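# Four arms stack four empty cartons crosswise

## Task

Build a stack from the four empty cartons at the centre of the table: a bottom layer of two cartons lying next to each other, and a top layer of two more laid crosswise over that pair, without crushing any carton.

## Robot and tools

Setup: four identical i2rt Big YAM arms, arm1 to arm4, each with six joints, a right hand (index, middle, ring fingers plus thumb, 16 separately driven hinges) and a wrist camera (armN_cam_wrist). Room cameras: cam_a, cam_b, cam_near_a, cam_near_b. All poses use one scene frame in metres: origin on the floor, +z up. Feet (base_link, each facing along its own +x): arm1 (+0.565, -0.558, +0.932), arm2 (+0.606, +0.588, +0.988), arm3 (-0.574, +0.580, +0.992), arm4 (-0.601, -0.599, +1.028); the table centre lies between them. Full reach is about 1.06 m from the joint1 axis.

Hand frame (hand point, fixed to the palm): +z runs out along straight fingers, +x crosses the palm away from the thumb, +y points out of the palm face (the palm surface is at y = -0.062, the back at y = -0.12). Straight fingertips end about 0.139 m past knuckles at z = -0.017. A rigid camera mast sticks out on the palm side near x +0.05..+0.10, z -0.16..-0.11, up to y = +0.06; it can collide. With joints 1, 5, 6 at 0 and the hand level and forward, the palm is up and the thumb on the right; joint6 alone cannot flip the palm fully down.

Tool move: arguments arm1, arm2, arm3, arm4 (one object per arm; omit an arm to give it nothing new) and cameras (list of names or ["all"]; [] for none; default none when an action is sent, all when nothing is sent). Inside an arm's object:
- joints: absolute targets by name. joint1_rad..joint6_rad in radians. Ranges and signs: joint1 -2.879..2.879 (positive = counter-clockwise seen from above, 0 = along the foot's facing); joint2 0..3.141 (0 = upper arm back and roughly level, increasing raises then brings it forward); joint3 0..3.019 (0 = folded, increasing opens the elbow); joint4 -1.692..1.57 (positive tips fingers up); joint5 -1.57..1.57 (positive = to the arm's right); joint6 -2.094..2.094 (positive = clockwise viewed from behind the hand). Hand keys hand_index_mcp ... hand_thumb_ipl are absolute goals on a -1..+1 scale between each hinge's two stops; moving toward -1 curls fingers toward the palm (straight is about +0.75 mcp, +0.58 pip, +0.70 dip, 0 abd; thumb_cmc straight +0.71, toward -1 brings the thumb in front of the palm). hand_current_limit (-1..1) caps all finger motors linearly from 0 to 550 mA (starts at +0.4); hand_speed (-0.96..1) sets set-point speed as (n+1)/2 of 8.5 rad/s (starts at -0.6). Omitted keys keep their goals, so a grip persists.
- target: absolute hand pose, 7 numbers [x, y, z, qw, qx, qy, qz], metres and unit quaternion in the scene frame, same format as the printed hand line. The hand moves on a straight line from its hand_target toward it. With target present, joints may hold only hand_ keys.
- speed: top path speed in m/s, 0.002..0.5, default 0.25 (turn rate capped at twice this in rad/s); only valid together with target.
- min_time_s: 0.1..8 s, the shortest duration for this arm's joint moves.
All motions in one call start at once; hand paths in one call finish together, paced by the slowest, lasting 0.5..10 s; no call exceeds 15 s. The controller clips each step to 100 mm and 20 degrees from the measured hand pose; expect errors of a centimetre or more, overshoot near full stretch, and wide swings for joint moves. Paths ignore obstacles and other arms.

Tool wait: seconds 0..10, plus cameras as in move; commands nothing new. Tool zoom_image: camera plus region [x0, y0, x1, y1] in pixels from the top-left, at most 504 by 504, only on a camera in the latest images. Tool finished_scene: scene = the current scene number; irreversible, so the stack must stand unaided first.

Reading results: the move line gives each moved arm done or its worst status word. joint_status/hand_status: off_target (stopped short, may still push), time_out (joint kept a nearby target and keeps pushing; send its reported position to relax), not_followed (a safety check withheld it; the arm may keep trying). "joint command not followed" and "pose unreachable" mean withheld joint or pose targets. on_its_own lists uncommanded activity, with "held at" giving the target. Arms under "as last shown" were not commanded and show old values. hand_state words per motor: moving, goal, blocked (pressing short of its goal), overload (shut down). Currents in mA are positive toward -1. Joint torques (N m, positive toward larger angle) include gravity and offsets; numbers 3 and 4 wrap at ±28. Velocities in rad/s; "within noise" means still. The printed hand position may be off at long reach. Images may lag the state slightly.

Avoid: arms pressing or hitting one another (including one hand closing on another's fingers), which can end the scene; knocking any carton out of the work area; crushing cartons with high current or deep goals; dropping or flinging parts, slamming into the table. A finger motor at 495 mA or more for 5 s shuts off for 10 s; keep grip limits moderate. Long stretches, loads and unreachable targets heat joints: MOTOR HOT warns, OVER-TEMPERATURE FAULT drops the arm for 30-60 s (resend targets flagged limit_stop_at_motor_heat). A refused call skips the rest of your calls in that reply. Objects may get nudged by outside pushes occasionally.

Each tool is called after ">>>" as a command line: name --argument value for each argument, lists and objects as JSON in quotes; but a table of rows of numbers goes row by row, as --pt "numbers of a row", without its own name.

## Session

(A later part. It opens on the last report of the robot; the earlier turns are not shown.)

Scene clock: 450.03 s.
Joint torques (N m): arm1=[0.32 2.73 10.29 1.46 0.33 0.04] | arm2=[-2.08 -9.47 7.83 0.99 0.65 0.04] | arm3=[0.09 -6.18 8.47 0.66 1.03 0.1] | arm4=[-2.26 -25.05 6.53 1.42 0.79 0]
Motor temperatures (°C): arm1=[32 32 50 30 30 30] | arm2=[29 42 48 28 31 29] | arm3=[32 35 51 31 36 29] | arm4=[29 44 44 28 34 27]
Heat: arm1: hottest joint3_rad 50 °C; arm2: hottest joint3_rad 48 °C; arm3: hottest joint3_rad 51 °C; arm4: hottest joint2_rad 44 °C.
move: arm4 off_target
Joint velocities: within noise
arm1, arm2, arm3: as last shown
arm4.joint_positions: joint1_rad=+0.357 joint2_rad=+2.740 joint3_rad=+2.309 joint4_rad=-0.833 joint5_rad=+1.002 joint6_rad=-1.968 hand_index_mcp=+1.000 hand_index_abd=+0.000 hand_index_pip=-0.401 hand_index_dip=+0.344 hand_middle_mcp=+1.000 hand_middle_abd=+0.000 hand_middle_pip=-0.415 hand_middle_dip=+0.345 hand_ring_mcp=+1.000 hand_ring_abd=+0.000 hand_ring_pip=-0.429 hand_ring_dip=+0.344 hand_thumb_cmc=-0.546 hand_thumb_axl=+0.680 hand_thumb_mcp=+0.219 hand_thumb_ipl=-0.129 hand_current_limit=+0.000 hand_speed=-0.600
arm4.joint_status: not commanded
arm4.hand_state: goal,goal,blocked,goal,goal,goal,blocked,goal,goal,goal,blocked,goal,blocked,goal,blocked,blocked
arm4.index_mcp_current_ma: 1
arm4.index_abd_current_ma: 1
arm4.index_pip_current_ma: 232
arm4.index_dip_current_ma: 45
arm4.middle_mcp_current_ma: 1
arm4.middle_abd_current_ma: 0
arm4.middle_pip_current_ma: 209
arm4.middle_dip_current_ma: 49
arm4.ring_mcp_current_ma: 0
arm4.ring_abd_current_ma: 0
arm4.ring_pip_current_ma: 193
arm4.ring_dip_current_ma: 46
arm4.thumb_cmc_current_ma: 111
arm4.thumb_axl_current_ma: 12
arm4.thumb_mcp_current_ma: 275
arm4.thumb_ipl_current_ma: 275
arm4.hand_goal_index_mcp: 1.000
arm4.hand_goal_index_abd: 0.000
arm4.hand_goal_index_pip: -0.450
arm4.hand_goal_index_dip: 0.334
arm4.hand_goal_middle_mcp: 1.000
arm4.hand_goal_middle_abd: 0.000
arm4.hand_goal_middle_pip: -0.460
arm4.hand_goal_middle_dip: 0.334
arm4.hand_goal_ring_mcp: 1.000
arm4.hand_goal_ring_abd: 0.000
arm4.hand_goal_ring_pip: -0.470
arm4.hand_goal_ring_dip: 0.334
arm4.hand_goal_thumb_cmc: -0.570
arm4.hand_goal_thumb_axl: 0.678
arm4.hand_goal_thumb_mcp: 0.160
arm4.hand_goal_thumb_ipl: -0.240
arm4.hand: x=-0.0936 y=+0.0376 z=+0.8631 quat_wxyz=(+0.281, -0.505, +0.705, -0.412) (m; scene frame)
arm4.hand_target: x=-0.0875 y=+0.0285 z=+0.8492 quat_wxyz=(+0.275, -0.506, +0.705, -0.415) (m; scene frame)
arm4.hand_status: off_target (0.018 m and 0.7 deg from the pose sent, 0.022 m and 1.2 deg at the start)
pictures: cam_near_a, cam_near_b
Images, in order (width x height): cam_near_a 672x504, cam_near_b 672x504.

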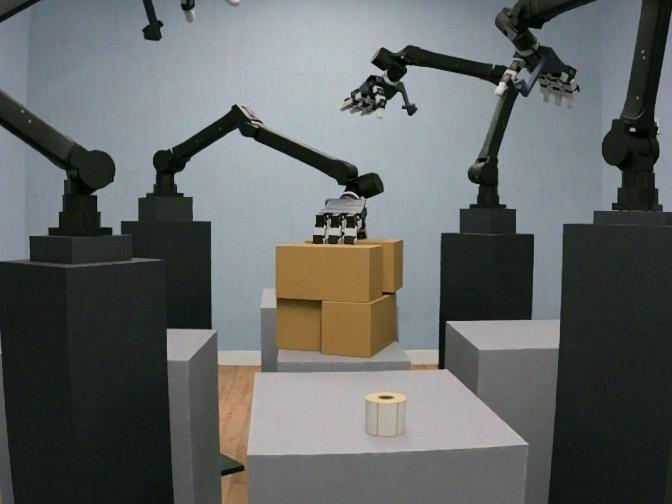

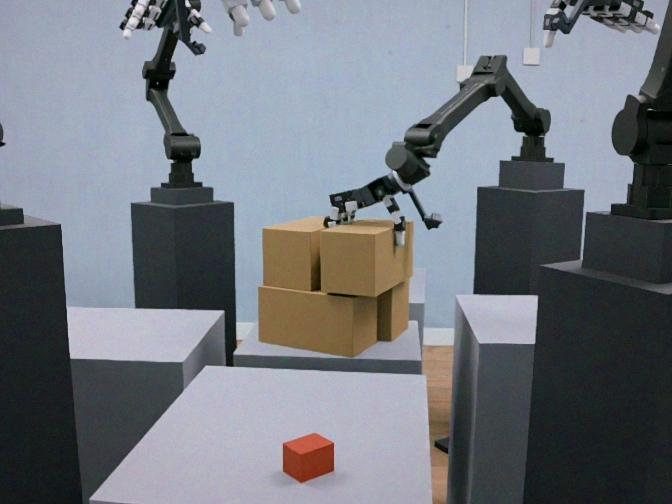

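>>> move --arm4 '{"target": [-0.092, 0.022, 0.895, 0.2752, -0.506, 0.7047, -0.4145], "speed": 0.08}'

>>> move --arm4 '{"target": [-0.090, 0.018, 0.865, 0.2752, -0.506, 0.7047, -0.4145], "speed": 0.05}' --cameras '["cam_near_a", "cam_near_b"]'

>>> zoom_image --camera "cam_near_a" --region '[240, 170, 440, 390]'

>>> zoom_image --camera "cam_near_b" --region '[220, 150, 440, 370]'

Scene clock: 456.77 s.
Joint torques (N m): arm1=[0.32 2.67 10.29 1.46 0.33 0.04] | arm2=[-2.2 -9.58 7.82 1.03 0.65 0.03] | arm3=[0.21 -6.24 8.47 0.64 1.03 0.09] | arm4=[-2.2 -28.45 6.49 0.5 0.75 -0.01]
Motor temperatures (°C): arm1=[32 32 50 30 30 30] | arm2=[29 42 48 28 31 29] | arm3=[32 35 51 31 36 29] | arm4=[29 43 44 28 34 27]
Heat: arm1: hottest joint3_rad 50 °C; arm2: hottest joint3_rad 48 °C; arm3: hottest joint3_rad 51 °C; arm4: hottest joint3_rad 44 °C.
move: arm4 off_target
Joint velocities: within noise
arm1, arm2, arm3: as last shown
arm4.joint_positions: joint1_rad=+0.357 joint2_rad=+2.682 joint3_rad=+2.223 joint4_rad=-0.829 joint5_rad=+1.004 joint6_rad=-1.970 hand_index_mcp=+1.000 hand_index_abd=+0.000 hand_index_pip=-0.401 hand_index_dip=+0.344 hand_middle_mcp=+1.000 hand_middle_abd=+0.000 hand_middle_pip=-0.415 hand_middle_dip=+0.345 hand_ring_mcp=+1.000 hand_ring_abd=+0.000 hand_ring_pip=-0.429 hand_ring_dip=+0.344 hand_thumb_cmc=-0.546 hand_thumb_axl=+0.680 hand_thumb_mcp=+0.219 hand_thumb_ipl=-0.129 hand_current_limit=+0.000 hand_speed=-0.600
arm4.joint_status: not commanded
arm4.hand_state: goal,goal,blocked,goal,goal,goal,blocked,goal,goal,goal,blocked,goal,blocked,goal,blocked,blocked
arm4.index_mcp_current_ma: 1
arm4.index_abd_current_ma: 1
arm4.index_pip_current_ma: 232
arm4.index_dip_current_ma: 45
arm4.middle_mcp_current_ma: 1
arm4.middle_abd_current_ma: 0
arm4.middle_pip_current_ma: 209
arm4.middle_dip_current_ma: 49
arm4.ring_mcp_current_ma: 0
arm4.ring_abd_current_ma: 0
arm4.ring_pip_current_ma: 193
arm4.ring_dip_current_ma: 46
arm4.thumb_cmc_current_ma: 111
arm4.thumb_axl_current_ma: 12
arm4.thumb_mcp_current_ma: 275
arm4.thumb_ipl_current_ma: 275
arm4.hand_goal_index_mcp: 1.000
arm4.hand_goal_index_abd: 0.000
arm4.hand_goal_index_pip: -0.450
arm4.hand_goal_index_dip: 0.334
arm4.hand_goal_middle_mcp: 1.000
arm4.hand_goal_middle_abd: 0.000
arm4.hand_goal_middle_pip: -0.460
arm4.hand_goal_middle_dip: 0.334
arm4.hand_goal_ring_mcp: 1.000
arm4.hand_goal_ring_abd: 0.000
arm4.hand_goal_ring_pip: -0.470
arm4.hand_goal_ring_dip: 0.334
arm4.hand_goal_thumb_cmc: -0.570
arm4.hand_goal_thumb_axl: 0.678
arm4.hand_goal_thumb_mcp: 0.160
arm4.hand_goal_thumb_ipl: -0.240
arm4.hand: x=-0.1017 y=+0.0240 z=+0.8739 quat_wxyz=(+0.271, -0.511, +0.702, -0.416) (m; scene frame)
arm4.hand_target: x=-0.0920 y=+0.0217 z=+0.8939 quat_wxyz=(+0.274, -0.506, +0.704, -0.415) (m; scene frame)
arm4.hand_status: off_target (0.023 m and 0.8 deg from the pose sent, 0.036 m and 0.7 deg at the start)
pictures: none

Scene clock: 457.87 s.
Joint torques (N m): arm1=[0.32 2.67 10.29 1.46 0.33 0.03] | arm2=[-1.9 -9.52 7.88 1.07 0.68 0.04] | arm3=[0.15 -6.18 8.46 0.65 1.03 0.11] | arm4=[-2.61 -25.47 6.5 1.44 0.64 -0.01]
Motor temperatures (°C): arm1=[32 32 50 30 30 30] | arm2=[29 42 48 28 31 29] | arm3=[32 35 51 31 36 29] | arm4=[29 44 44 28 34 27]
Heat: arm1: hottest joint3_rad 50 °C; arm2: hottest joint3_rad 48 °C; arm3: hottest joint3_rad 51 °C; arm4: hottest joint2_rad 44 °C.
move: arm4 off_target
Joint velocities: within noise
arm1, arm2, arm3: as last shown
arm4.joint_positions: joint1_rad=+0.357 joint2_rad=+2.682 joint3_rad=+2.215 joint4_rad=-0.798 joint5_rad=+1.004 joint6_rad=-1.976 hand_index_mcp=+1.000 hand_index_abd=+0.000 hand_index_pip=-0.401 hand_index_dip=+0.344 hand_middle_mcp=+1.000 hand_middle_abd=+0.000 hand_middle_pip=-0.415 hand_middle_dip=+0.345 hand_ring_mcp=+1.000 hand_ring_abd=+0.000 hand_ring_pip=-0.429 hand_ring_dip=+0.344 hand_thumb_cmc=-0.546 hand_thumb_axl=+0.680 hand_thumb_mcp=+0.219 hand_thumb_ipl=-0.129 hand_current_limit=+0.000 hand_speed=-0.600
arm4.joint_status: not commanded
arm4.hand_state: goal,goal,blocked,goal,goal,goal,blocked,goal,goal,goal,blocked,goal,blocked,goal,blocked,blocked
arm4.index_mcp_current_ma: 1
arm4.index_abd_current_ma: 1
arm4.index_pip_current_ma: 232
arm4.index_dip_current_ma: 45
arm4.middle_mcp_current_ma: 1
arm4.middle_abd_current_ma: 0
arm4.middle_pip_current_ma: 209
arm4.middle_dip_current_ma: 49
arm4.ring_mcp_current_ma: 0
arm4.ring_abd_current_ma: 0
arm4.ring_pip_current_ma: 193
arm4.ring_dip_current_ma: 46
arm4.thumb_cmc_current_ma: 111
arm4.thumb_axl_current_ma: 12
arm4.thumb_mcp_current_ma: 275
arm4.thumb_ipl_current_ma: 275
arm4.hand_goal_index_mcp: 1.000
arm4.hand_goal_index_abd: 0.000
arm4.hand_goal_index_pip: -0.450
arm4.hand_goal_index_dip: 0.334
arm4.hand_goal_middle_mcp: 1.000
arm4.hand_goal_middle_abd: 0.000
arm4.hand_goal_middle_pip: -0.460
arm4.hand_goal_middle_dip: 0.334
arm4.hand_goal_ring_mcp: 1.000
arm4.hand_goal_ring_abd: 0.000
arm4.hand_goal_ring_pip: -0.470
arm4.hand_goal_ring_dip: 0.334
arm4.hand_goal_thumb_cmc: -0.570
arm4.hand_goal_thumb_axl: 0.678
arm4.hand_goal_thumb_mcp: 0.160
arm4.hand_goal_thumb_ipl: -0.240
arm4.hand: x=-0.0998 y=+0.0270 z=+0.8726 quat_wxyz=(+0.279, -0.508, +0.703, -0.413) (m; scene frame)
arm4.hand_target: x=-0.0900 y=+0.0186 z=+0.8656 quat_wxyz=(+0.276, -0.505, +0.705, -0.414) (m; scene frame)
arm4.hand_status: off_target (0.015 m and 0.6 deg from the pose sent, 0.016 m and 0.8 deg at the start)
pictures: cam_near_a, cam_near_b
Images, in order (width x height): cam_near_a 672x504, cam_near_b 672x504.

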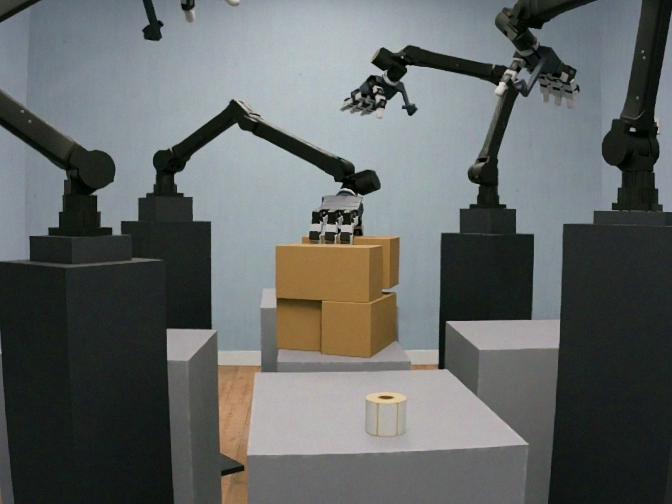

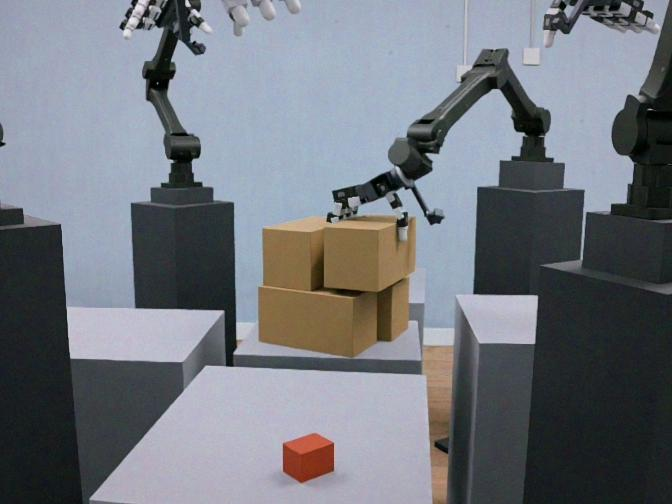

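Scaled by 2.291.

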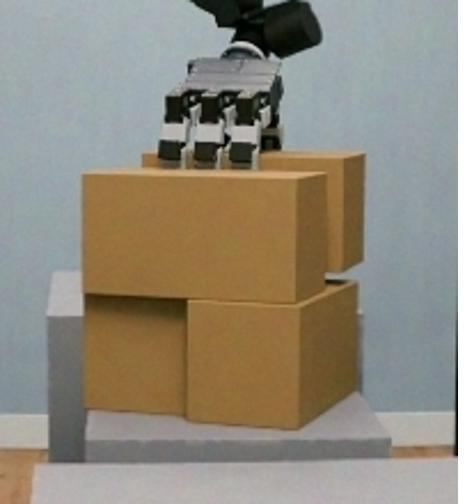

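Scaled by 2.291.

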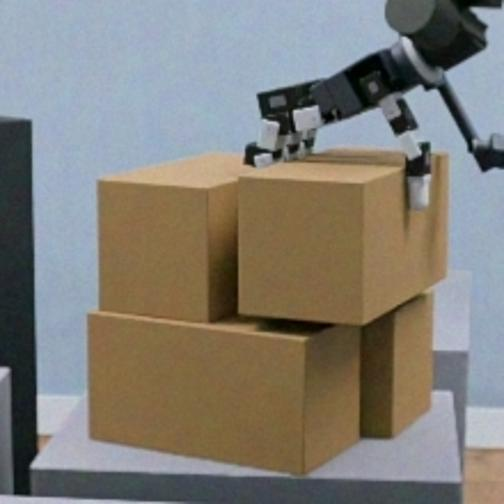

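>>> move --arm4 '{"target": [-0.088, 0.017, 0.851, 0.2645, -0.512, 0.7002, -0.422], "speed": 0.05}' --cameras '["cam_near_a", "cam_near_b"]'

>>> zoom_image --camera "cam_near_a" --region '[240, 170, 440, 390]'

>>> zoom_image --camera "cam_near_b" --region '[220, 150, 440, 370]'

Scene clock: 465.10 s.
Joint torques (N m): arm1=[0.38 2.73 10.29 1.44 0.33 0.03] | arm2=[-1.9 -9.76 7.94 0.88 0.64 0.04] | arm3=[0.15 -6.3 8.47 0.61 1.03 0.1] | arm4=[-2.73 -23.24 9.61 0.39 0.68 -0.07]
Motor temperatures (°C): arm1=[32 32 50 30 30 30] | arm2=[29 42 48 28 31 29] | arm3=[32 35 51 31 36 29] | arm4=[29 45 43 28 34 27]
Heat: arm1: hottest joint3_rad 50 °C; arm2: hottest joint3_rad 48 °C; arm3: hottest joint3_rad 51 °C; arm4: hottest joint2_rad 45 °C.
move: arm4 off_target
Joint velocities: within noise
arm1, arm2, arm3: as last shown
arm4.joint_positions: joint1_rad=+0.357 joint2_rad=+2.696 joint3_rad=+2.215 joint4_rad=-0.798 joint5_rad=+1.009 joint6_rad=-1.967 hand_index_mcp=+1.000 hand_index_abd=+0.003 hand_index_pip=-0.401 hand_index_dip=+0.344 hand_middle_mcp=+1.000 hand_middle_abd=+0.000 hand_middle_pip=-0.417 hand_middle_dip=+0.345 hand_ring_mcp=+1.000 hand_ring_abd=+0.000 hand_ring_pip=-0.431 hand_ring_dip=+0.344 hand_thumb_cmc=-0.545 hand_thumb_axl=+0.681 hand_thumb_mcp=+0.219 hand_thumb_ipl=-0.129 hand_current_limit=+0.000 hand_speed=-0.600
arm4.joint_status: not commanded
arm4.hand_state: goal,goal,blocked,goal,goal,goal,blocked,goal,goal,goal,blocked,goal,blocked,goal,blocked,blocked
arm4.index_mcp_current_ma: 2
arm4.index_abd_current_ma: 11
arm4.index_pip_current_ma: 231
arm4.index_dip_current_ma: 45
arm4.middle_mcp_current_ma: 1
arm4.middle_abd_current_ma: 0
arm4.middle_pip_current_ma: 202
arm4.middle_dip_current_ma: 50
arm4.ring_mcp_current_ma: 0
arm4.ring_abd_current_ma: -1
arm4.ring_pip_current_ma: 181
arm4.ring_dip_current_ma: 46
arm4.thumb_cmc_current_ma: 119
arm4.thumb_axl_current_ma: 16
arm4.thumb_mcp_current_ma: 275
arm4.thumb_ipl_current_ma: 275
arm4.hand_goal_index_mcp: 1.000
arm4.hand_goal_index_abd: 0.000
arm4.hand_goal_index_pip: -0.450
arm4.hand_goal_index_dip: 0.334
arm4.hand_goal_middle_mcp: 1.000
arm4.hand_goal_middle_abd: 0.000
arm4.hand_goal_middle_pip: -0.460
arm4.hand_goal_middle_dip: 0.334
arm4.hand_goal_ring_mcp: 1.000
arm4.hand_goal_ring_abd: 0.000
arm4.hand_goal_ring_pip: -0.470
arm4.hand_goal_ring_dip: 0.334
arm4.hand_goal_thumb_cmc: -0.570
arm4.hand_goal_thumb_axl: 0.678
arm4.hand_goal_thumb_mcp: 0.160
arm4.hand_goal_thumb_ipl: -0.240
arm4.hand: x=-0.1009 y=+0.0237 z=+0.8625 quat_wxyz=(+0.276, -0.506, +0.703, -0.416) (m; scene frame)
arm4.hand_target: x=-0.0882 y=+0.0178 z=+0.8525 quat_wxyz=(+0.268, -0.507, +0.703, -0.419) (m; scene frame)
arm4.hand_status: off_target (0.019 m and 1.6 deg from the pose sent, 0.027 m and 2.0 deg at the start)
pictures: cam_near_a, cam_near_b
Images, in order (width x height): cam_near_a 672x504, cam_near_b 672x504.

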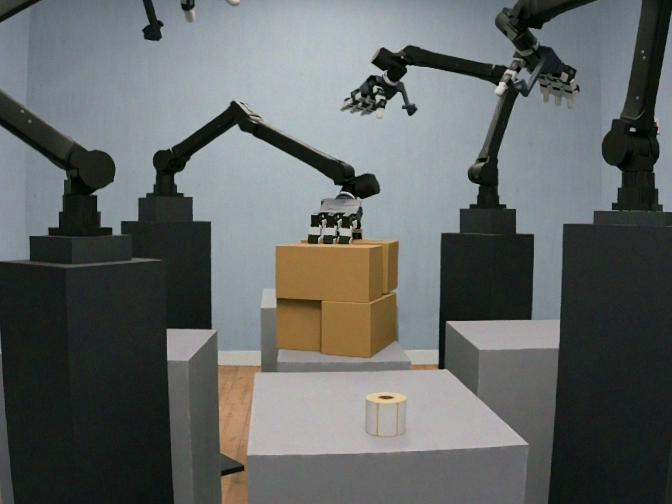

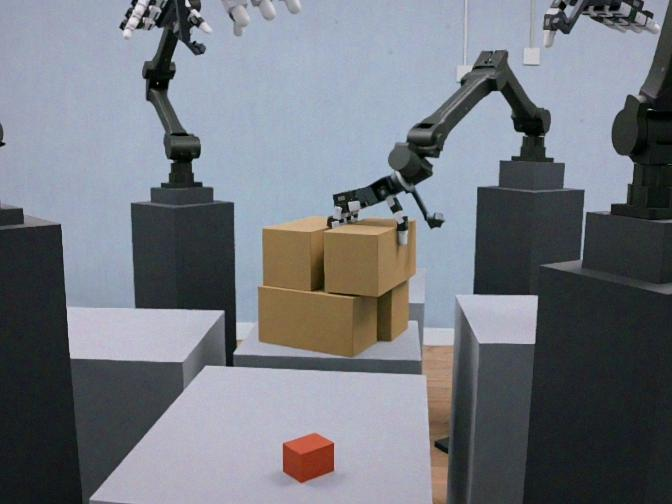

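Scaled by 2.291.

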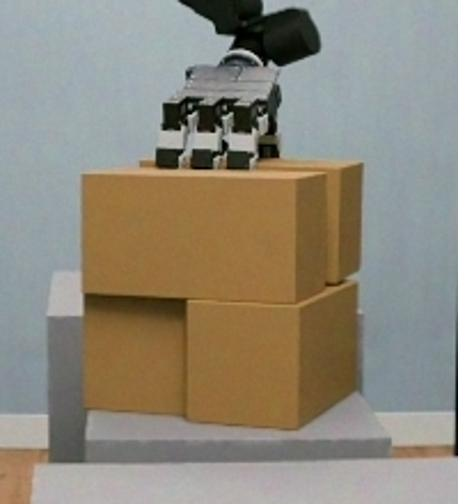

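Scaled by 2.291.

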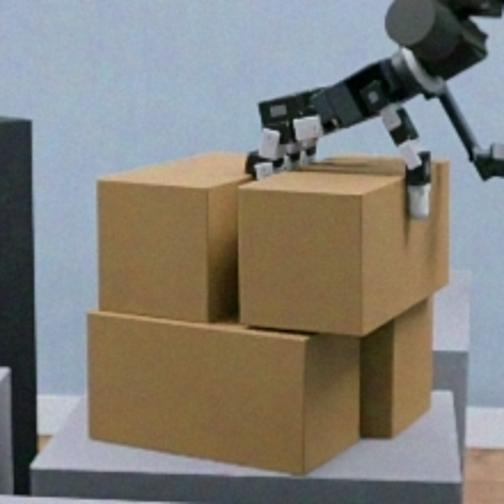

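>>> move --arm4 '{"target": [-0.088, 0.014, 0.841, 0.2645, -0.512, 0.7002, -0.422], "speed": 0.05}' --cameras '["cam_near_a", "cam_near_b"]'

>>> zoom_image --camera "cam_near_a" --region '[280, 210, 420, 320]'

>>> zoom_image --camera "cam_near_b" --region '[250, 190, 430, 330]'

Scene clock: 470.00 s.
Joint torques (N m): arm1=[0.38 2.73 10.29 1.46 0.33 0.03] | arm2=[-2.08 -9.52 7.95 1.09 0.64 0.04] | arm3=[0.09 -6.12 8.47 0.66 1.02 0.09] | arm4=[-2.78 -22.59 8.72 1.07 0.65 -0.13]
Motor temperatures (°C): arm1=[32 32 50 30 30 30] | arm2=[29 41 48 28 31 29] | arm3=[32 35 51 31 36 29] | arm4=[29 45 43 28 33 27]
Heat: arm1: hottest joint3_rad 50 °C; arm2: hottest joint3_rad 48 °C; arm3: hottest joint3_rad 51 °C; arm4: hottest joint2_rad 45 °C.
move: arm4 off_target
Joint velocities: within noise
arm1, arm2, arm3: as last shown
arm4.joint_positions: joint1_rad=+0.357 joint2_rad=+2.697 joint3_rad=+2.215 joint4_rad=-0.796 joint5_rad=+1.009 joint6_rad=-1.975 hand_index_mcp=+1.000 hand_index_abd=+0.001 hand_index_pip=-0.401 hand_index_dip=+0.344 hand_middle_mcp=+1.000 hand_middle_abd=+0.000 hand_middle_pip=-0.417 hand_middle_dip=+0.345 hand_ring_mcp=+1.000 hand_ring_abd=+0.000 hand_ring_pip=-0.431 hand_ring_dip=+0.344 hand_thumb_cmc=-0.545 hand_thumb_axl=+0.681 hand_thumb_mcp=+0.219 hand_thumb_ipl=-0.129 hand_current_limit=+0.000 hand_speed=-0.600
arm4.joint_status: not commanded
arm4.hand_state: goal,goal,blocked,goal,goal,goal,blocked,goal,goal,goal,blocked,goal,blocked,goal,blocked,blocked
arm4.index_mcp_current_ma: 2
arm4.index_abd_current_ma: 2
arm4.index_pip_current_ma: 231
arm4.index_dip_current_ma: 45
arm4.middle_mcp_current_ma: 1
arm4.middle_abd_current_ma: 0
arm4.middle_pip_current_ma: 202
arm4.middle_dip_current_ma: 50
arm4.ring_mcp_current_ma: 0
arm4.ring_abd_current_ma: -1
arm4.ring_pip_current_ma: 181
arm4.ring_dip_current_ma: 46
arm4.thumb_cmc_current_ma: 119
arm4.thumb_axl_current_ma: 16
arm4.thumb_mcp_current_ma: 275
arm4.thumb_ipl_current_ma: 275
arm4.hand_goal_index_mcp: 1.000
arm4.hand_goal_index_abd: 0.000
arm4.hand_goal_index_pip: -0.450
arm4.hand_goal_index_dip: 0.334
arm4.hand_goal_middle_mcp: 1.000
arm4.hand_goal_middle_abd: 0.000
arm4.hand_goal_middle_pip: -0.460
arm4.hand_goal_middle_dip: 0.334
arm4.hand_goal_ring_mcp: 1.000
arm4.hand_goal_ring_abd: 0.000
arm4.hand_goal_ring_pip: -0.470
arm4.hand_goal_ring_dip: 0.334
arm4.hand_goal_thumb_cmc: -0.570
arm4.hand_goal_thumb_axl: 0.678
arm4.hand_goal_thumb_mcp: 0.160
arm4.hand_goal_thumb_ipl: -0.240
arm4.hand: x=-0.1012 y=+0.0230 z=+0.8613 quat_wxyz=(+0.274, -0.509, +0.701, -0.417) (m; scene frame)
arm4.hand_target: x=-0.0895 y=+0.0126 z=+0.8405 quat_wxyz=(+0.264, -0.512, +0.700, -0.422) (m; scene frame)
arm4.hand_status: off_target (0.026 m and 1.3 deg from the pose sent, 0.027 m and 1.6 deg at the start)
pictures: cam_near_a, cam_near_b
Images, in order (width x height): cam_near_a 672x504, cam_near_b 672x504.

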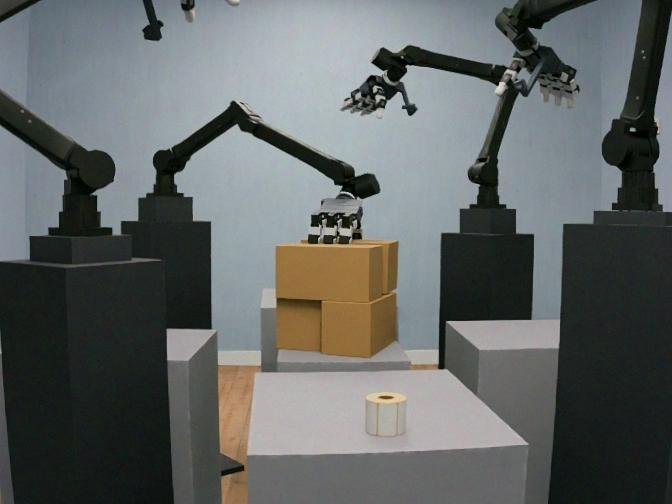

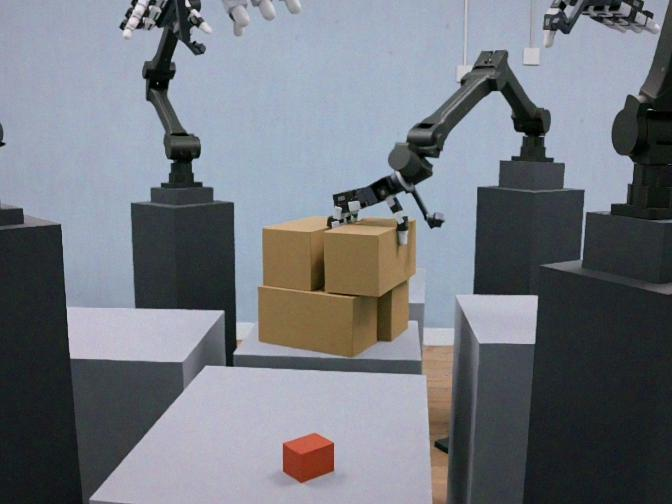

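Scaled by 3.600.

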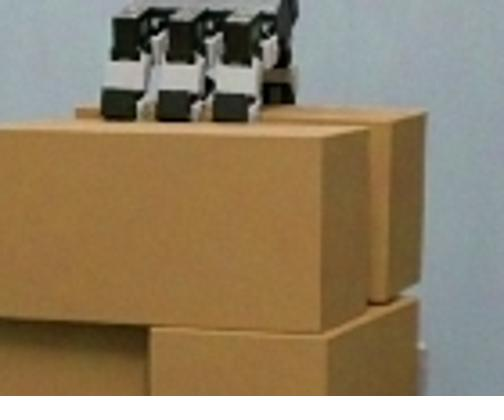

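Scaled by 2.800.

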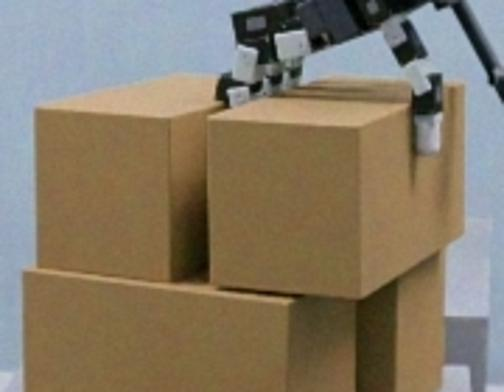

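>>> move --arm4 '{"joints": {"hand_index_pip": -0.34, "hand_middle_pip": -0.35, "hand_ring_pip": -0.36, "hand_thumb_mcp": 0.27, "hand_thumb_ipl": 0.22}}' --cameras '["cam_near_b"]'

>>> move --arm4 '{"target": [-0.092, 0.015, 0.96, 0.2645, -0.512, 0.7002, -0.422], "speed": 0.08}' --cameras '["cam_near_a", "cam_near_b"]'

>>> zoom_image --camera "cam_near_a" --region '[240, 170, 440, 390]'

>>> zoom_image --camera "cam_near_b" --region '[220, 150, 440, 370]'

Scene clock: 474.93 s.
Joint torques (N m): arm1=[0.32 2.73 10.3 1.44 0.33 0.04] | arm2=[-2.43 -9.47 7.88 0.95 0.66 0.04] | arm3=[0.09 -6.18 8.47 0.66 1.03 0.09] | arm4=[-2.78 -22.53 8.72 1.06 0.65 -0.11]
Motor temperatures (°C): arm1=[32 32 50 30 30 30] | arm2=[29 41 48 28 31 29] | arm3=[32 35 51 31 36 29] | arm4=[29 45 43 28 33 27]
Heat: arm1: hottest joint3_rad 50 °C; arm2: hottest joint3_rad 48 °C; arm3: hottest joint3_rad 51 °C; arm4: hottest joint2_rad 45 °C.
move: arm4 done
Joint velocities: within noise
arm1.joint_positions: joint1_rad=-0.361 joint2_rad=+0.585 joint3_rad=+1.193 joint4_rad=-1.089 joint5_rad=+0.991 joint6_rad=-2.001 hand_index_mcp=+0.991 hand_index_abd=+0.000 hand_index_pip=+0.015 hand_index_dip=+0.404 hand_middle_mcp=+0.992 hand_middle_abd=+0.000 hand_middle_pip=+0.014 hand_middle_dip=+0.404 hand_ring_mcp=+0.993 hand_ring_abd=+0.000 hand_ring_pip=+0.015 hand_ring_dip=+0.403 hand_thumb_cmc=-0.574 hand_thumb_axl=+0.680 hand_thumb_mcp=+0.266 hand_thumb_ipl=+0.217 hand_current_limit=+0.000 hand_speed=-0.600
arm1.joint_status: not commanded
arm1.hand_state: goal,goal,goal,goal,goal,goal,goal,goal,goal,goal,goal,goal,goal,goal,goal,goal
arm1.index_mcp_current_ma: -4
arm1.index_abd_current_ma: 0
arm1.index_pip_current_ma: -2
arm1.index_dip_current_ma: 0
arm1.middle_mcp_current_ma: -4
arm1.middle_abd_current_ma: 0
arm1.middle_pip_current_ma: -2
arm1.middle_dip_current_ma: 0
arm1.ring_mcp_current_ma: -3
arm1.ring_abd_current_ma: 0
arm1.ring_pip_current_ma: -1
arm1.ring_dip_current_ma: -1
arm1.thumb_cmc_current_ma: -1
arm1.thumb_axl_current_ma: 1
arm1.thumb_mcp_current_ma: -2
arm1.thumb_ipl_current_ma: -1
arm1.hand_goal_index_mcp: 1.000
arm1.hand_goal_index_abd: 0.000
arm1.hand_goal_index_pip: 0.020
arm1.hand_goal_index_dip: 0.406
arm1.hand_goal_middle_mcp: 1.000
arm1.hand_goal_middle_abd: 0.000
arm1.hand_goal_middle_pip: 0.020
arm1.hand_goal_middle_dip: 0.406
arm1.hand_goal_ring_mcp: 1.000
arm1.hand_goal_ring_abd: 0.000
arm1.hand_goal_ring_pip: 0.020
arm1.hand_goal_ring_dip: 0.406
arm1.hand_goal_thumb_cmc: -0.570
arm1.hand_goal_thumb_axl: 0.678
arm1.hand_goal_thumb_mcp: 0.270
arm1.hand_goal_thumb_ipl: 0.220
arm1.hand: x=+0.5018 y=-0.2831 z=+1.4212 quat_wxyz=(+0.606, -0.655, +0.445, +0.080) (m; scene frame)
arm1.hand_target: x=+0.4984 y=-0.2851 z=+1.4221 quat_wxyz=(+0.604, -0.659, +0.440, +0.083) (m; scene frame)
arm1.hand_status: not commanded
arm2, arm3: as last shown
arm4.joint_positions: joint1_rad=+0.357 joint2_rad=+2.697 joint3_rad=+2.215 joint4_rad=-0.796 joint5_rad=+1.009 joint6_rad=-1.978 hand_index_mcp=+1.000 hand_index_abd=+0.001 hand_index_pip=-0.343 hand_index_dip=+0.337 hand_middle_mcp=+0.994 hand_middle_abd=+0.000 hand_middle_pip=-0.353 hand_middle_dip=+0.337 hand_ring_mcp=+0.995 hand_ring_abd=+0.000 hand_ring_pip=-0.363 hand_ring_dip=+0.337 hand_thumb_cmc=-0.568 hand_thumb_axl=+0.680 hand_thumb_mcp=+0.265 hand_thumb_ipl=+0.217 hand_current_limit=+0.000 hand_speed=-0.600
arm4.joint_status: all done
arm4.hand_state: goal,goal,goal,goal,goal,goal,goal,goal,goal,goal,goal,goal,goal,goal,goal,goal
arm4.index_mcp_current_ma: 1
arm4.index_abd_current_ma: 2
arm4.index_pip_current_ma: -11
arm4.index_dip_current_ma: 12
arm4.middle_mcp_current_ma: -27
arm4.middle_abd_current_ma: 0
arm4.middle_pip_current_ma: -14
arm4.middle_dip_current_ma: 11
arm4.ring_mcp_current_ma: -24
arm4.ring_abd_current_ma: -1
arm4.ring_pip_current_ma: -14
arm4.ring_dip_current_ma: 12
arm4.thumb_cmc_current_ma: 10
arm4.thumb_axl_current_ma: 12
arm4.thumb_mcp_current_ma: -28
arm4.thumb_ipl_current_ma: -18
arm4.hand_goal_index_mcp: 1.000
arm4.hand_goal_index_abd: 0.000
arm4.hand_goal_index_pip: -0.340
arm4.hand_goal_index_dip: 0.334
arm4.hand_goal_middle_mcp: 1.000
arm4.hand_goal_middle_abd: 0.000
arm4.hand_goal_middle_pip: -0.350
arm4.hand_goal_middle_dip: 0.334
arm4.hand_goal_ring_mcp: 1.000
arm4.hand_goal_ring_abd: 0.000
arm4.hand_goal_ring_pip: -0.360
arm4.hand_goal_ring_dip: 0.334
arm4.hand_goal_thumb_cmc: -0.570
arm4.hand_goal_thumb_axl: 0.678
arm4.hand_goal_thumb_mcp: 0.270
arm4.hand_goal_thumb_ipl: 0.220
arm4.hand: x=-0.1013 y=+0.0228 z=+0.8612 quat_wxyz=(+0.274, -0.510, +0.700, -0.418) (m; scene frame)
arm4.hand_target: x=-0.0894 y=+0.0128 z=+0.8413 quat_wxyz=(+0.264, -0.512, +0.700, -0.422) (m; scene frame)
arm4.hand_status: not commanded
pictures: cam_near_b
Images, in order (width x height): cam_near_b 672x504.

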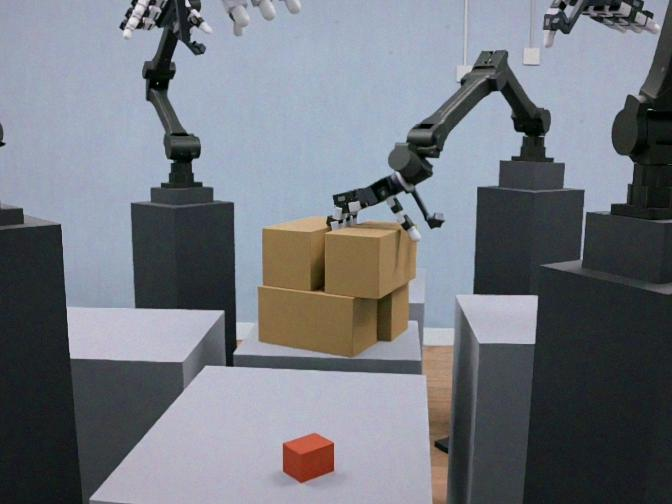

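Scene clock: 476.97 s.
Joint torques (N m): arm1=[0.32 2.73 10.3 1.46 0.33 0.04] | arm2=[-2.26 -9.29 7.9 1.06 0.65 0.03] | arm3=[0.09 -6.12 8.46 0.65 1.03 0.09] | arm4=[-2.32 -27.46 7.83 0.03 0.74 0.01]
Motor temperatures (°C): arm1=[32 32 50 30 30 30] | arm2=[29 41 48 28 31 29] | arm3=[32 35 51 31 36 29] | arm4=[29 45 42 28 33 27]
Heat: arm1: hottest joint3_rad 50 °C; arm2: hottest joint3_rad 48 °C; arm3: hottest joint3_rad 51 °C; arm4: hottest joint2_rad 45 °C.
move: arm4 off_target
Joint velocities: within noise
arm1, arm2: as last shown
arm3.joint_positions: joint1_rad=-0.355 joint2_rad=+1.194 joint3_rad=+1.298 joint4_rad=-1.151 joint5_rad=+0.981 joint6_rad=-2.037 hand_index_mcp=+0.992 hand_index_abd=+0.000 hand_index_pip=+0.574 hand_index_dip=+0.697 hand_middle_mcp=+0.993 hand_middle_abd=+0.000 hand_middle_pip=+0.574 hand_middle_dip=+0.697 hand_ring_mcp=+0.992 hand_ring_abd=+0.000 hand_ring_pip=+0.573 hand_ring_dip=+0.697 hand_thumb_cmc=-0.569 hand_thumb_axl=+0.680 hand_thumb_mcp=+0.226 hand_thumb_ipl=-0.154 hand_current_limit=+0.000 hand_speed=-0.600
arm3.joint_status: not commanded
arm3.hand_state: goal,goal,goal,goal,goal,goal,goal,goal,goal,goal,goal,goal,goal,goal,goal,goal
arm3.index_mcp_current_ma: -20
arm3.index_abd_current_ma: 0
arm3.index_pip_current_ma: -11
arm3.index_dip_current_ma: -5
arm3.middle_mcp_current_ma: -16
arm3.middle_abd_current_ma: 0
arm3.middle_pip_current_ma: -13
arm3.middle_dip_current_ma: -5
arm3.ring_mcp_current_ma: -20
arm3.ring_abd_current_ma: 0
arm3.ring_pip_current_ma: -15
arm3.ring_dip_current_ma: -5
arm3.thumb_cmc_current_ma: 1
arm3.thumb_axl_current_ma: 3
arm3.thumb_mcp_current_ma: 0
arm3.thumb_ipl_current_ma: 4
arm3.hand_goal_index_mcp: 1.000
arm3.hand_goal_index_abd: 0.000
arm3.hand_goal_index_pip: 0.580
arm3.hand_goal_index_dip: 0.700
arm3.hand_goal_middle_mcp: 1.000
arm3.hand_goal_middle_abd: 0.000
arm3.hand_goal_middle_pip: 0.580
arm3.hand_goal_middle_dip: 0.700
arm3.hand_goal_ring_mcp: 1.000
arm3.hand_goal_ring_abd: 0.000
arm3.hand_goal_ring_pip: 0.580
arm3.hand_goal_ring_dip: 0.700
arm3.hand_goal_thumb_cmc: -0.570
arm3.hand_goal_thumb_axl: 0.678
arm3.hand_goal_thumb_mcp: 0.226
arm3.hand_goal_thumb_ipl: -0.156
arm3.hand: x=-0.5661 y=+0.1382 z=+1.3208 quat_wxyz=(-0.207, +0.468, +0.726, -0.460) (m; scene frame)
arm3.hand_target: x=-0.5653 y=+0.1384 z=+1.3189 quat_wxyz=(-0.210, +0.468, +0.726, -0.459) (m; scene frame)
arm3.hand_status: not commanded
arm4.joint_positions: joint1_rad=+0.354 joint2_rad=+2.582 joint3_rad=+2.215 joint4_rad=-0.931 joint5_rad=+1.009 joint6_rad=-1.991 hand_index_mcp=+0.994 hand_index_abd=+0.001 hand_index_pip=-0.342 hand_index_dip=+0.337 hand_middle_mcp=+0.994 hand_middle_abd=+0.000 hand_middle_pip=-0.353 hand_middle_dip=+0.337 hand_ring_mcp=+0.995 hand_ring_abd=+0.000 hand_ring_pip=-0.363 hand_ring_dip=+0.337 hand_thumb_cmc=-0.568 hand_thumb_axl=+0.680 hand_thumb_mcp=+0.265 hand_thumb_ipl=+0.217 hand_current_limit=+0.000 hand_speed=-0.600
arm4.joint_status: not commanded
arm4.hand_state: goal,goal,goal,goal,goal,goal,goal,goal,goal,goal,goal,goal,goal,goal,goal,goal
arm4.index_mcp_current_ma: -26
arm4.index_abd_current_ma: 4
arm4.index_pip_current_ma: -7
arm4.index_dip_current_ma: 12
arm4.middle_mcp_current_ma: -30
arm4.middle_abd_current_ma: 0
arm4.middle_pip_current_ma: -14
arm4.middle_dip_current_ma: 11
arm4.ring_mcp_current_ma: -25
arm4.ring_abd_current_ma: -1
arm4.ring_pip_current_ma: -14
arm4.ring_dip_current_ma: 12
arm4.thumb_cmc_current_ma: 10
arm4.thumb_axl_current_ma: 12
arm4.thumb_mcp_current_ma: -28
arm4.thumb_ipl_current_ma: -18
arm4.hand_goal_index_mcp: 1.000
arm4.hand_goal_index_abd: 0.000
arm4.hand_goal_index_pip: -0.340
arm4.hand_goal_index_dip: 0.334
arm4.hand_goal_middle_mcp: 1.000
arm4.hand_goal_middle_abd: 0.000
arm4.hand_goal_middle_pip: -0.350
arm4.hand_goal_middle_dip: 0.334
arm4.hand_goal_ring_mcp: 1.000
arm4.hand_goal_ring_abd: 0.000
arm4.hand_goal_ring_pip: -0.360
arm4.hand_goal_ring_dip: 0.334
arm4.hand_goal_thumb_cmc: -0.570
arm4.hand_goal_thumb_axl: 0.678
arm4.hand_goal_thumb_mcp: 0.270
arm4.hand_goal_thumb_ipl: 0.220
arm4.hand: x=-0.1015 y=+0.0190 z=+0.9419 quat_wxyz=(+0.262, -0.518, +0.695, -0.423) (m; scene frame)
arm4.hand_target: x=-0.0910 y=+0.0151 z=+0.9593 quat_wxyz=(+0.263, -0.514, +0.698, -0.423) (m; scene frame)
arm4.hand_status: off_target (0.021 m and 1.0 deg from the pose sent, 0.100 m and 1.2 deg at the start)
pictures: cam_near_a, cam_near_b
Images, in order (width x height): cam_near_a 672x504, cam_near_b 672x504.

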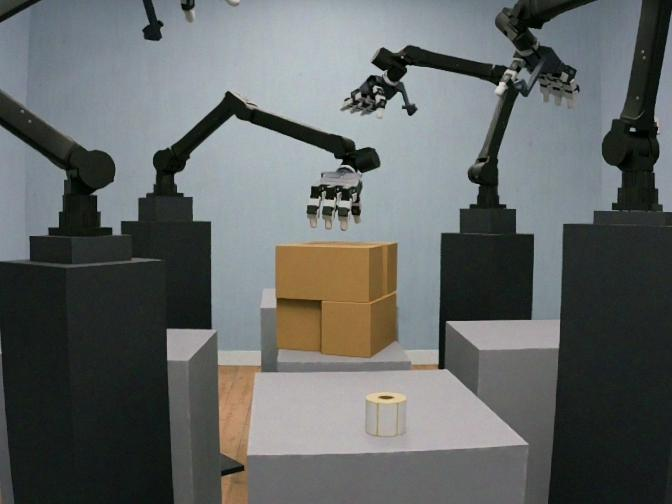

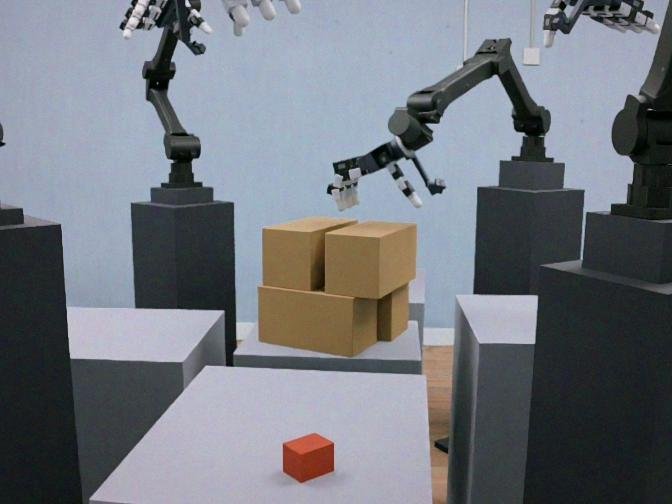

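Scaled by 2.291.

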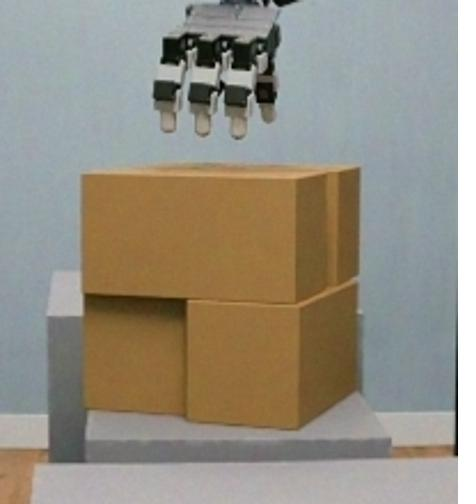

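Scaled by 2.291.

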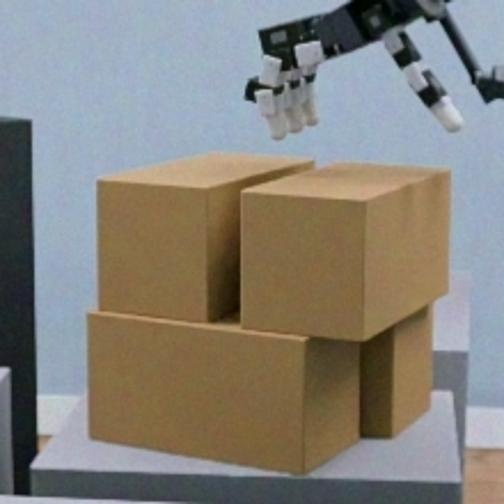

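>>> move --arm4 '{"target": [-0.110, 0.032, 0.965, 0.297, -0.497, 0.710, -0.404], "speed": 0.1, "joints": {"hand_index_pip": 0.58, "hand_middle_pip": 0.58, "hand_ring_pip": 0.58, "hand_index_dip": 0.70, "hand_middle_dip": 0.70, "hand_ring_dip": 0.70, "hand_thumb_mcp": 0.225, "hand_thumb_ipl": -0.157}}'

>>> move --arm4 '{"target": [-0.110, 0.034, 0.915, 0.297, -0.497, 0.710, -0.404], "speed": 0.08}' --cameras '["cam_near_a", "cam_near_b"]'

>>> zoom_image --camera "cam_near_b" --region '[220, 130, 460, 330]'

Scene clock: 497.50 s.
Joint torques (N m): arm1=[0.38 2.73 10.29 1.46 0.33 0.03] | arm2=[-2.08 -9.64 7.84 1.03 0.65 0.03] | arm3=[0.15 -6.12 8.46 0.64 1.02 0.09] | arm4=[0.09 -27.4 6.39 1.33 0.7 0.28]
Motor temperatures (°C): arm1=[32 32 50 30 30 30] | arm2=[29 40 48 28 31 29] | arm3=[32 35 51 31 36 29] | arm4=[29 45 42 28 33 27]
Heat: arm1: hottest joint3_rad 50 °C; arm2: hottest joint3_rad 48 °C; arm3: hottest joint3_rad 51 °C; arm4: hottest joint2_rad 45 °C.
move: arm4 off_target
Joint velocities: within noise
arm1, arm3: as last shown
arm2.joint_positions: joint1_rad=-0.506 joint2_rad=+1.296 joint3_rad=+1.304 joint4_rad=-0.875 joint5_rad=+0.984 joint6_rad=-2.053 hand_index_mcp=+0.991 hand_index_abd=-0.003 hand_index_pip=+0.015 hand_index_dip=+0.403 hand_middle_mcp=+0.992 hand_middle_abd=+0.000 hand_middle_pip=+0.013 hand_middle_dip=+0.403 hand_ring_mcp=+0.992 hand_ring_abd=+0.000 hand_ring_pip=+0.014 hand_ring_dip=+0.403 hand_thumb_cmc=-0.571 hand_thumb_axl=+0.680 hand_thumb_mcp=+0.266 hand_thumb_ipl=+0.216 hand_current_limit=+0.000 hand_speed=-0.600
arm2.joint_status: not commanded
arm2.hand_state: goal,goal,goal,goal,goal,goal,goal,goal,goal,goal,goal,goal,goal,goal,goal,goal
arm2.index_mcp_current_ma: -4
arm2.index_abd_current_ma: -1
arm2.index_pip_current_ma: -2
arm2.index_dip_current_ma: -1
arm2.middle_mcp_current_ma: -4
arm2.middle_abd_current_ma: 0
arm2.middle_pip_current_ma: -2
arm2.middle_dip_current_ma: -1
arm2.ring_mcp_current_ma: -4
arm2.ring_abd_current_ma: 0
arm2.ring_pip_current_ma: -2
arm2.ring_dip_current_ma: -1
arm2.thumb_cmc_current_ma: 0
arm2.thumb_axl_current_ma: 1
arm2.thumb_mcp_current_ma: -2
arm2.thumb_ipl_current_ma: -1
arm2.hand_goal_index_mcp: 1.000
arm2.hand_goal_index_abd: 0.000
arm2.hand_goal_index_pip: 0.020
arm2.hand_goal_index_dip: 0.406
arm2.hand_goal_middle_mcp: 1.000
arm2.hand_goal_middle_abd: 0.000
arm2.hand_goal_middle_pip: 0.020
arm2.hand_goal_middle_dip: 0.406
arm2.hand_goal_ring_mcp: 1.000
arm2.hand_goal_ring_abd: 0.000
arm2.hand_goal_ring_pip: 0.020
arm2.hand_goal_ring_dip: 0.406
arm2.hand_goal_thumb_cmc: -0.570
arm2.hand_goal_thumb_axl: 0.678
arm2.hand_goal_thumb_mcp: 0.270
arm2.hand_goal_thumb_ipl: 0.220
arm2.hand: x=+0.0954 y=+0.5133 z=+1.3093 quat_wxyz=(-0.464, +0.824, +0.179, -0.272) (m; scene frame)
arm2.hand_target: x=+0.0992 y=+0.5109 z=+1.3032 quat_wxyz=(-0.464, +0.824, +0.189, -0.264) (m; scene frame)
arm2.hand_status: not commanded
arm4.joint_positions: joint1_rad=+0.354 joint2_rad=+2.538 joint3_rad=+2.151 joint4_rad=-0.887 joint5_rad=+1.009 joint6_rad=-1.964 hand_index_mcp=+0.993 hand_index_abd=+0.001 hand_index_pip=+0.572 hand_index_dip=+0.697 hand_middle_mcp=+0.992 hand_middle_abd=+0.000 hand_middle_pip=+0.573 hand_middle_dip=+0.697 hand_ring_mcp=+0.993 hand_ring_abd=+0.000 hand_ring_pip=+0.573 hand_ring_dip=+0.697 hand_thumb_cmc=-0.568 hand_thumb_axl=+0.680 hand_thumb_mcp=+0.226 hand_thumb_ipl=-0.154 hand_current_limit=+0.000 hand_speed=-0.600
arm4.joint_status: all done
arm4.hand_state: goal,goal,goal,goal,goal,goal,goal,goal,goal,goal,goal,goal,goal,goal,goal,goal
arm4.index_mcp_current_ma: -33
arm4.index_abd_current_ma: 4
arm4.index_pip_current_ma: -37
arm4.index_dip_current_ma: -14
arm4.middle_mcp_current_ma: -38
arm4.middle_abd_current_ma: 0
arm4.middle_pip_current_ma: -30
arm4.middle_dip_current_ma: -12
arm4.ring_mcp_current_ma: -32
arm4.ring_abd_current_ma: -1
arm4.ring_pip_current_ma: -30
arm4.ring_dip_current_ma: -13
arm4.thumb_cmc_current_ma: 9
arm4.thumb_axl_current_ma: 12
arm4.thumb_mcp_current_ma: 0
arm4.thumb_ipl_current_ma: 11
arm4.hand_goal_index_mcp: 1.000
arm4.hand_goal_index_abd: 0.000
arm4.hand_goal_index_pip: 0.580
arm4.hand_goal_index_dip: 0.700
arm4.hand_goal_middle_mcp: 1.000
arm4.hand_goal_middle_abd: 0.000
arm4.hand_goal_middle_pip: 0.580
arm4.hand_goal_middle_dip: 0.700
arm4.hand_goal_ring_mcp: 1.000
arm4.hand_goal_ring_abd: 0.000
arm4.hand_goal_ring_pip: 0.580
arm4.hand_goal_ring_dip: 0.700
arm4.hand_goal_thumb_cmc: -0.570
arm4.hand_goal_thumb_axl: 0.678
arm4.hand_goal_thumb_mcp: 0.226
arm4.hand_goal_thumb_ipl: -0.156
arm4.hand: x=-0.1026 y=+0.0178 z=+0.9523 quat_wxyz=(+0.278, -0.503, +0.705, -0.416) (m; scene frame)
arm4.hand_target: x=-0.1102 y=+0.0315 z=+0.9647 quat_wxyz=(+0.295, -0.498, +0.708, -0.404) (m; scene frame)
arm4.hand_status: off_target (0.020 m and 2.7 deg from the pose sent, 0.028 m and 5.5 deg at the start)
pictures: none

Scene clock: 498.77 s.
Joint torques (N m): arm1=[0.32 2.73 10.3 1.44 0.33 0.04] | arm2=[-2.49 -9.52 7.9 0.98 0.64 0.03] | arm3=[0.15 -6.24 8.47 0.65 1.03 0.1] | arm4=[0.15 -24.35 6.76 1.32 0.74 0.26]
Motor temperatures (°C): arm1=[32 32 50 30 30 30] | arm2=[29 40 48 28 31 29] | arm3=[32 35 51 31 36 29] | arm4=[29 45 42 28 33 27]
Heat: arm1: hottest joint3_rad 50 °C; arm2: hottest joint3_rad 48 °C; arm3: hottest joint3_rad 51 °C; arm4: hottest joint2_rad 45 °C.
move: arm4 off_target
Joint velocities: within noise
arm1, arm2, arm3: as last shown
arm4.joint_positions: joint1_rad=+0.355 joint2_rad=+2.576 joint3_rad=+2.145 joint4_rad=-0.816 joint5_rad=+1.009 joint6_rad=-1.956 hand_index_mcp=+0.993 hand_index_abd=+0.001 hand_index_pip=+0.572 hand_index_dip=+0.697 hand_middle_mcp=+0.992 hand_middle_abd=+0.000 hand_middle_pip=+0.573 hand_middle_dip=+0.697 hand_ring_mcp=+0.993 hand_ring_abd=+0.000 hand_ring_pip=+0.573 hand_ring_dip=+0.697 hand_thumb_cmc=-0.568 hand_thumb_axl=+0.680 hand_thumb_mcp=+0.226 hand_thumb_ipl=-0.154 hand_current_limit=+0.000 hand_speed=-0.600
arm4.joint_status: not commanded
arm4.hand_state: goal,goal,goal,goal,goal,goal,goal,goal,goal,goal,goal,goal,goal,goal,goal,goal
arm4.index_mcp_current_ma: -35
arm4.index_abd_current_ma: 4
arm4.index_pip_current_ma: -37
arm4.index_dip_current_ma: -14
arm4.middle_mcp_current_ma: -40
arm4.middle_abd_current_ma: 0
arm4.middle_pip_current_ma: -29
arm4.middle_dip_current_ma: -12
arm4.ring_mcp_current_ma: -33
arm4.ring_abd_current_ma: -1
arm4.ring_pip_current_ma: -29
arm4.ring_dip_current_ma: -13
arm4.thumb_cmc_current_ma: 8
arm4.thumb_axl_current_ma: 12
arm4.thumb_mcp_current_ma: 0
arm4.thumb_ipl_current_ma: 11
arm4.hand_goal_index_mcp: 1.000
arm4.hand_goal_index_abd: 0.000
arm4.hand_goal_index_pip: 0.580
arm4.hand_goal_index_dip: 0.700
arm4.hand_goal_middle_mcp: 1.000
arm4.hand_goal_middle_abd: 0.000
arm4.hand_goal_middle_pip: 0.580
arm4.hand_goal_middle_dip: 0.700
arm4.hand_goal_ring_mcp: 1.000
arm4.hand_goal_ring_abd: 0.000
arm4.hand_goal_ring_pip: 0.580
arm4.hand_goal_ring_dip: 0.700
arm4.hand_goal_thumb_cmc: -0.570
arm4.hand_goal_thumb_axl: 0.678
arm4.hand_goal_thumb_mcp: 0.226
arm4.hand_goal_thumb_ipl: -0.156
arm4.hand: x=-0.1001 y=+0.0237 z=+0.9250 quat_wxyz=(+0.290, -0.495, +0.709, -0.410) (m; scene frame)
arm4.hand_target: x=-0.1102 y=+0.0334 z=+0.9156 quat_wxyz=(+0.297, -0.496, +0.709, -0.403) (m; scene frame)
arm4.hand_status: off_target (0.017 m and 1.1 deg from the pose sent, 0.041 m and 2.7 deg at the start)
pictures: cam_near_a, cam_near_b
Images, in order (width x height): cam_near_a 672x504, cam_near_b 672x504.

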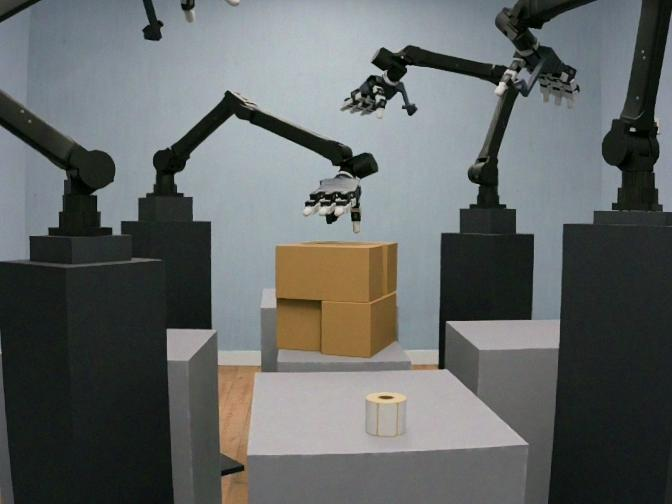

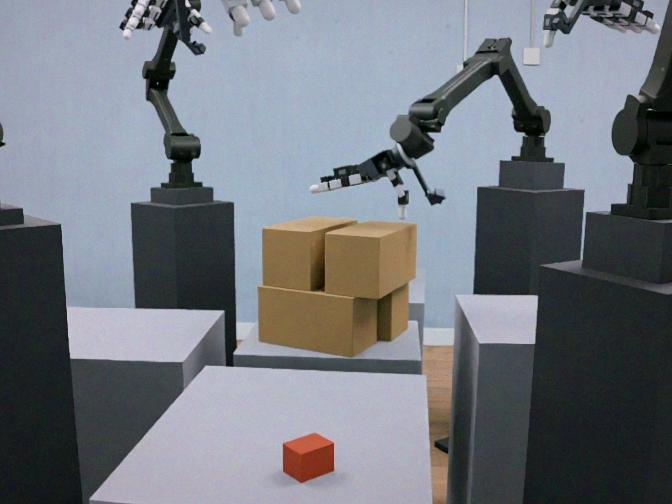

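Scaled by 2.100.

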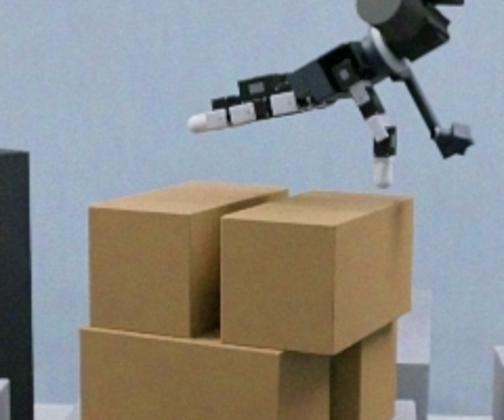

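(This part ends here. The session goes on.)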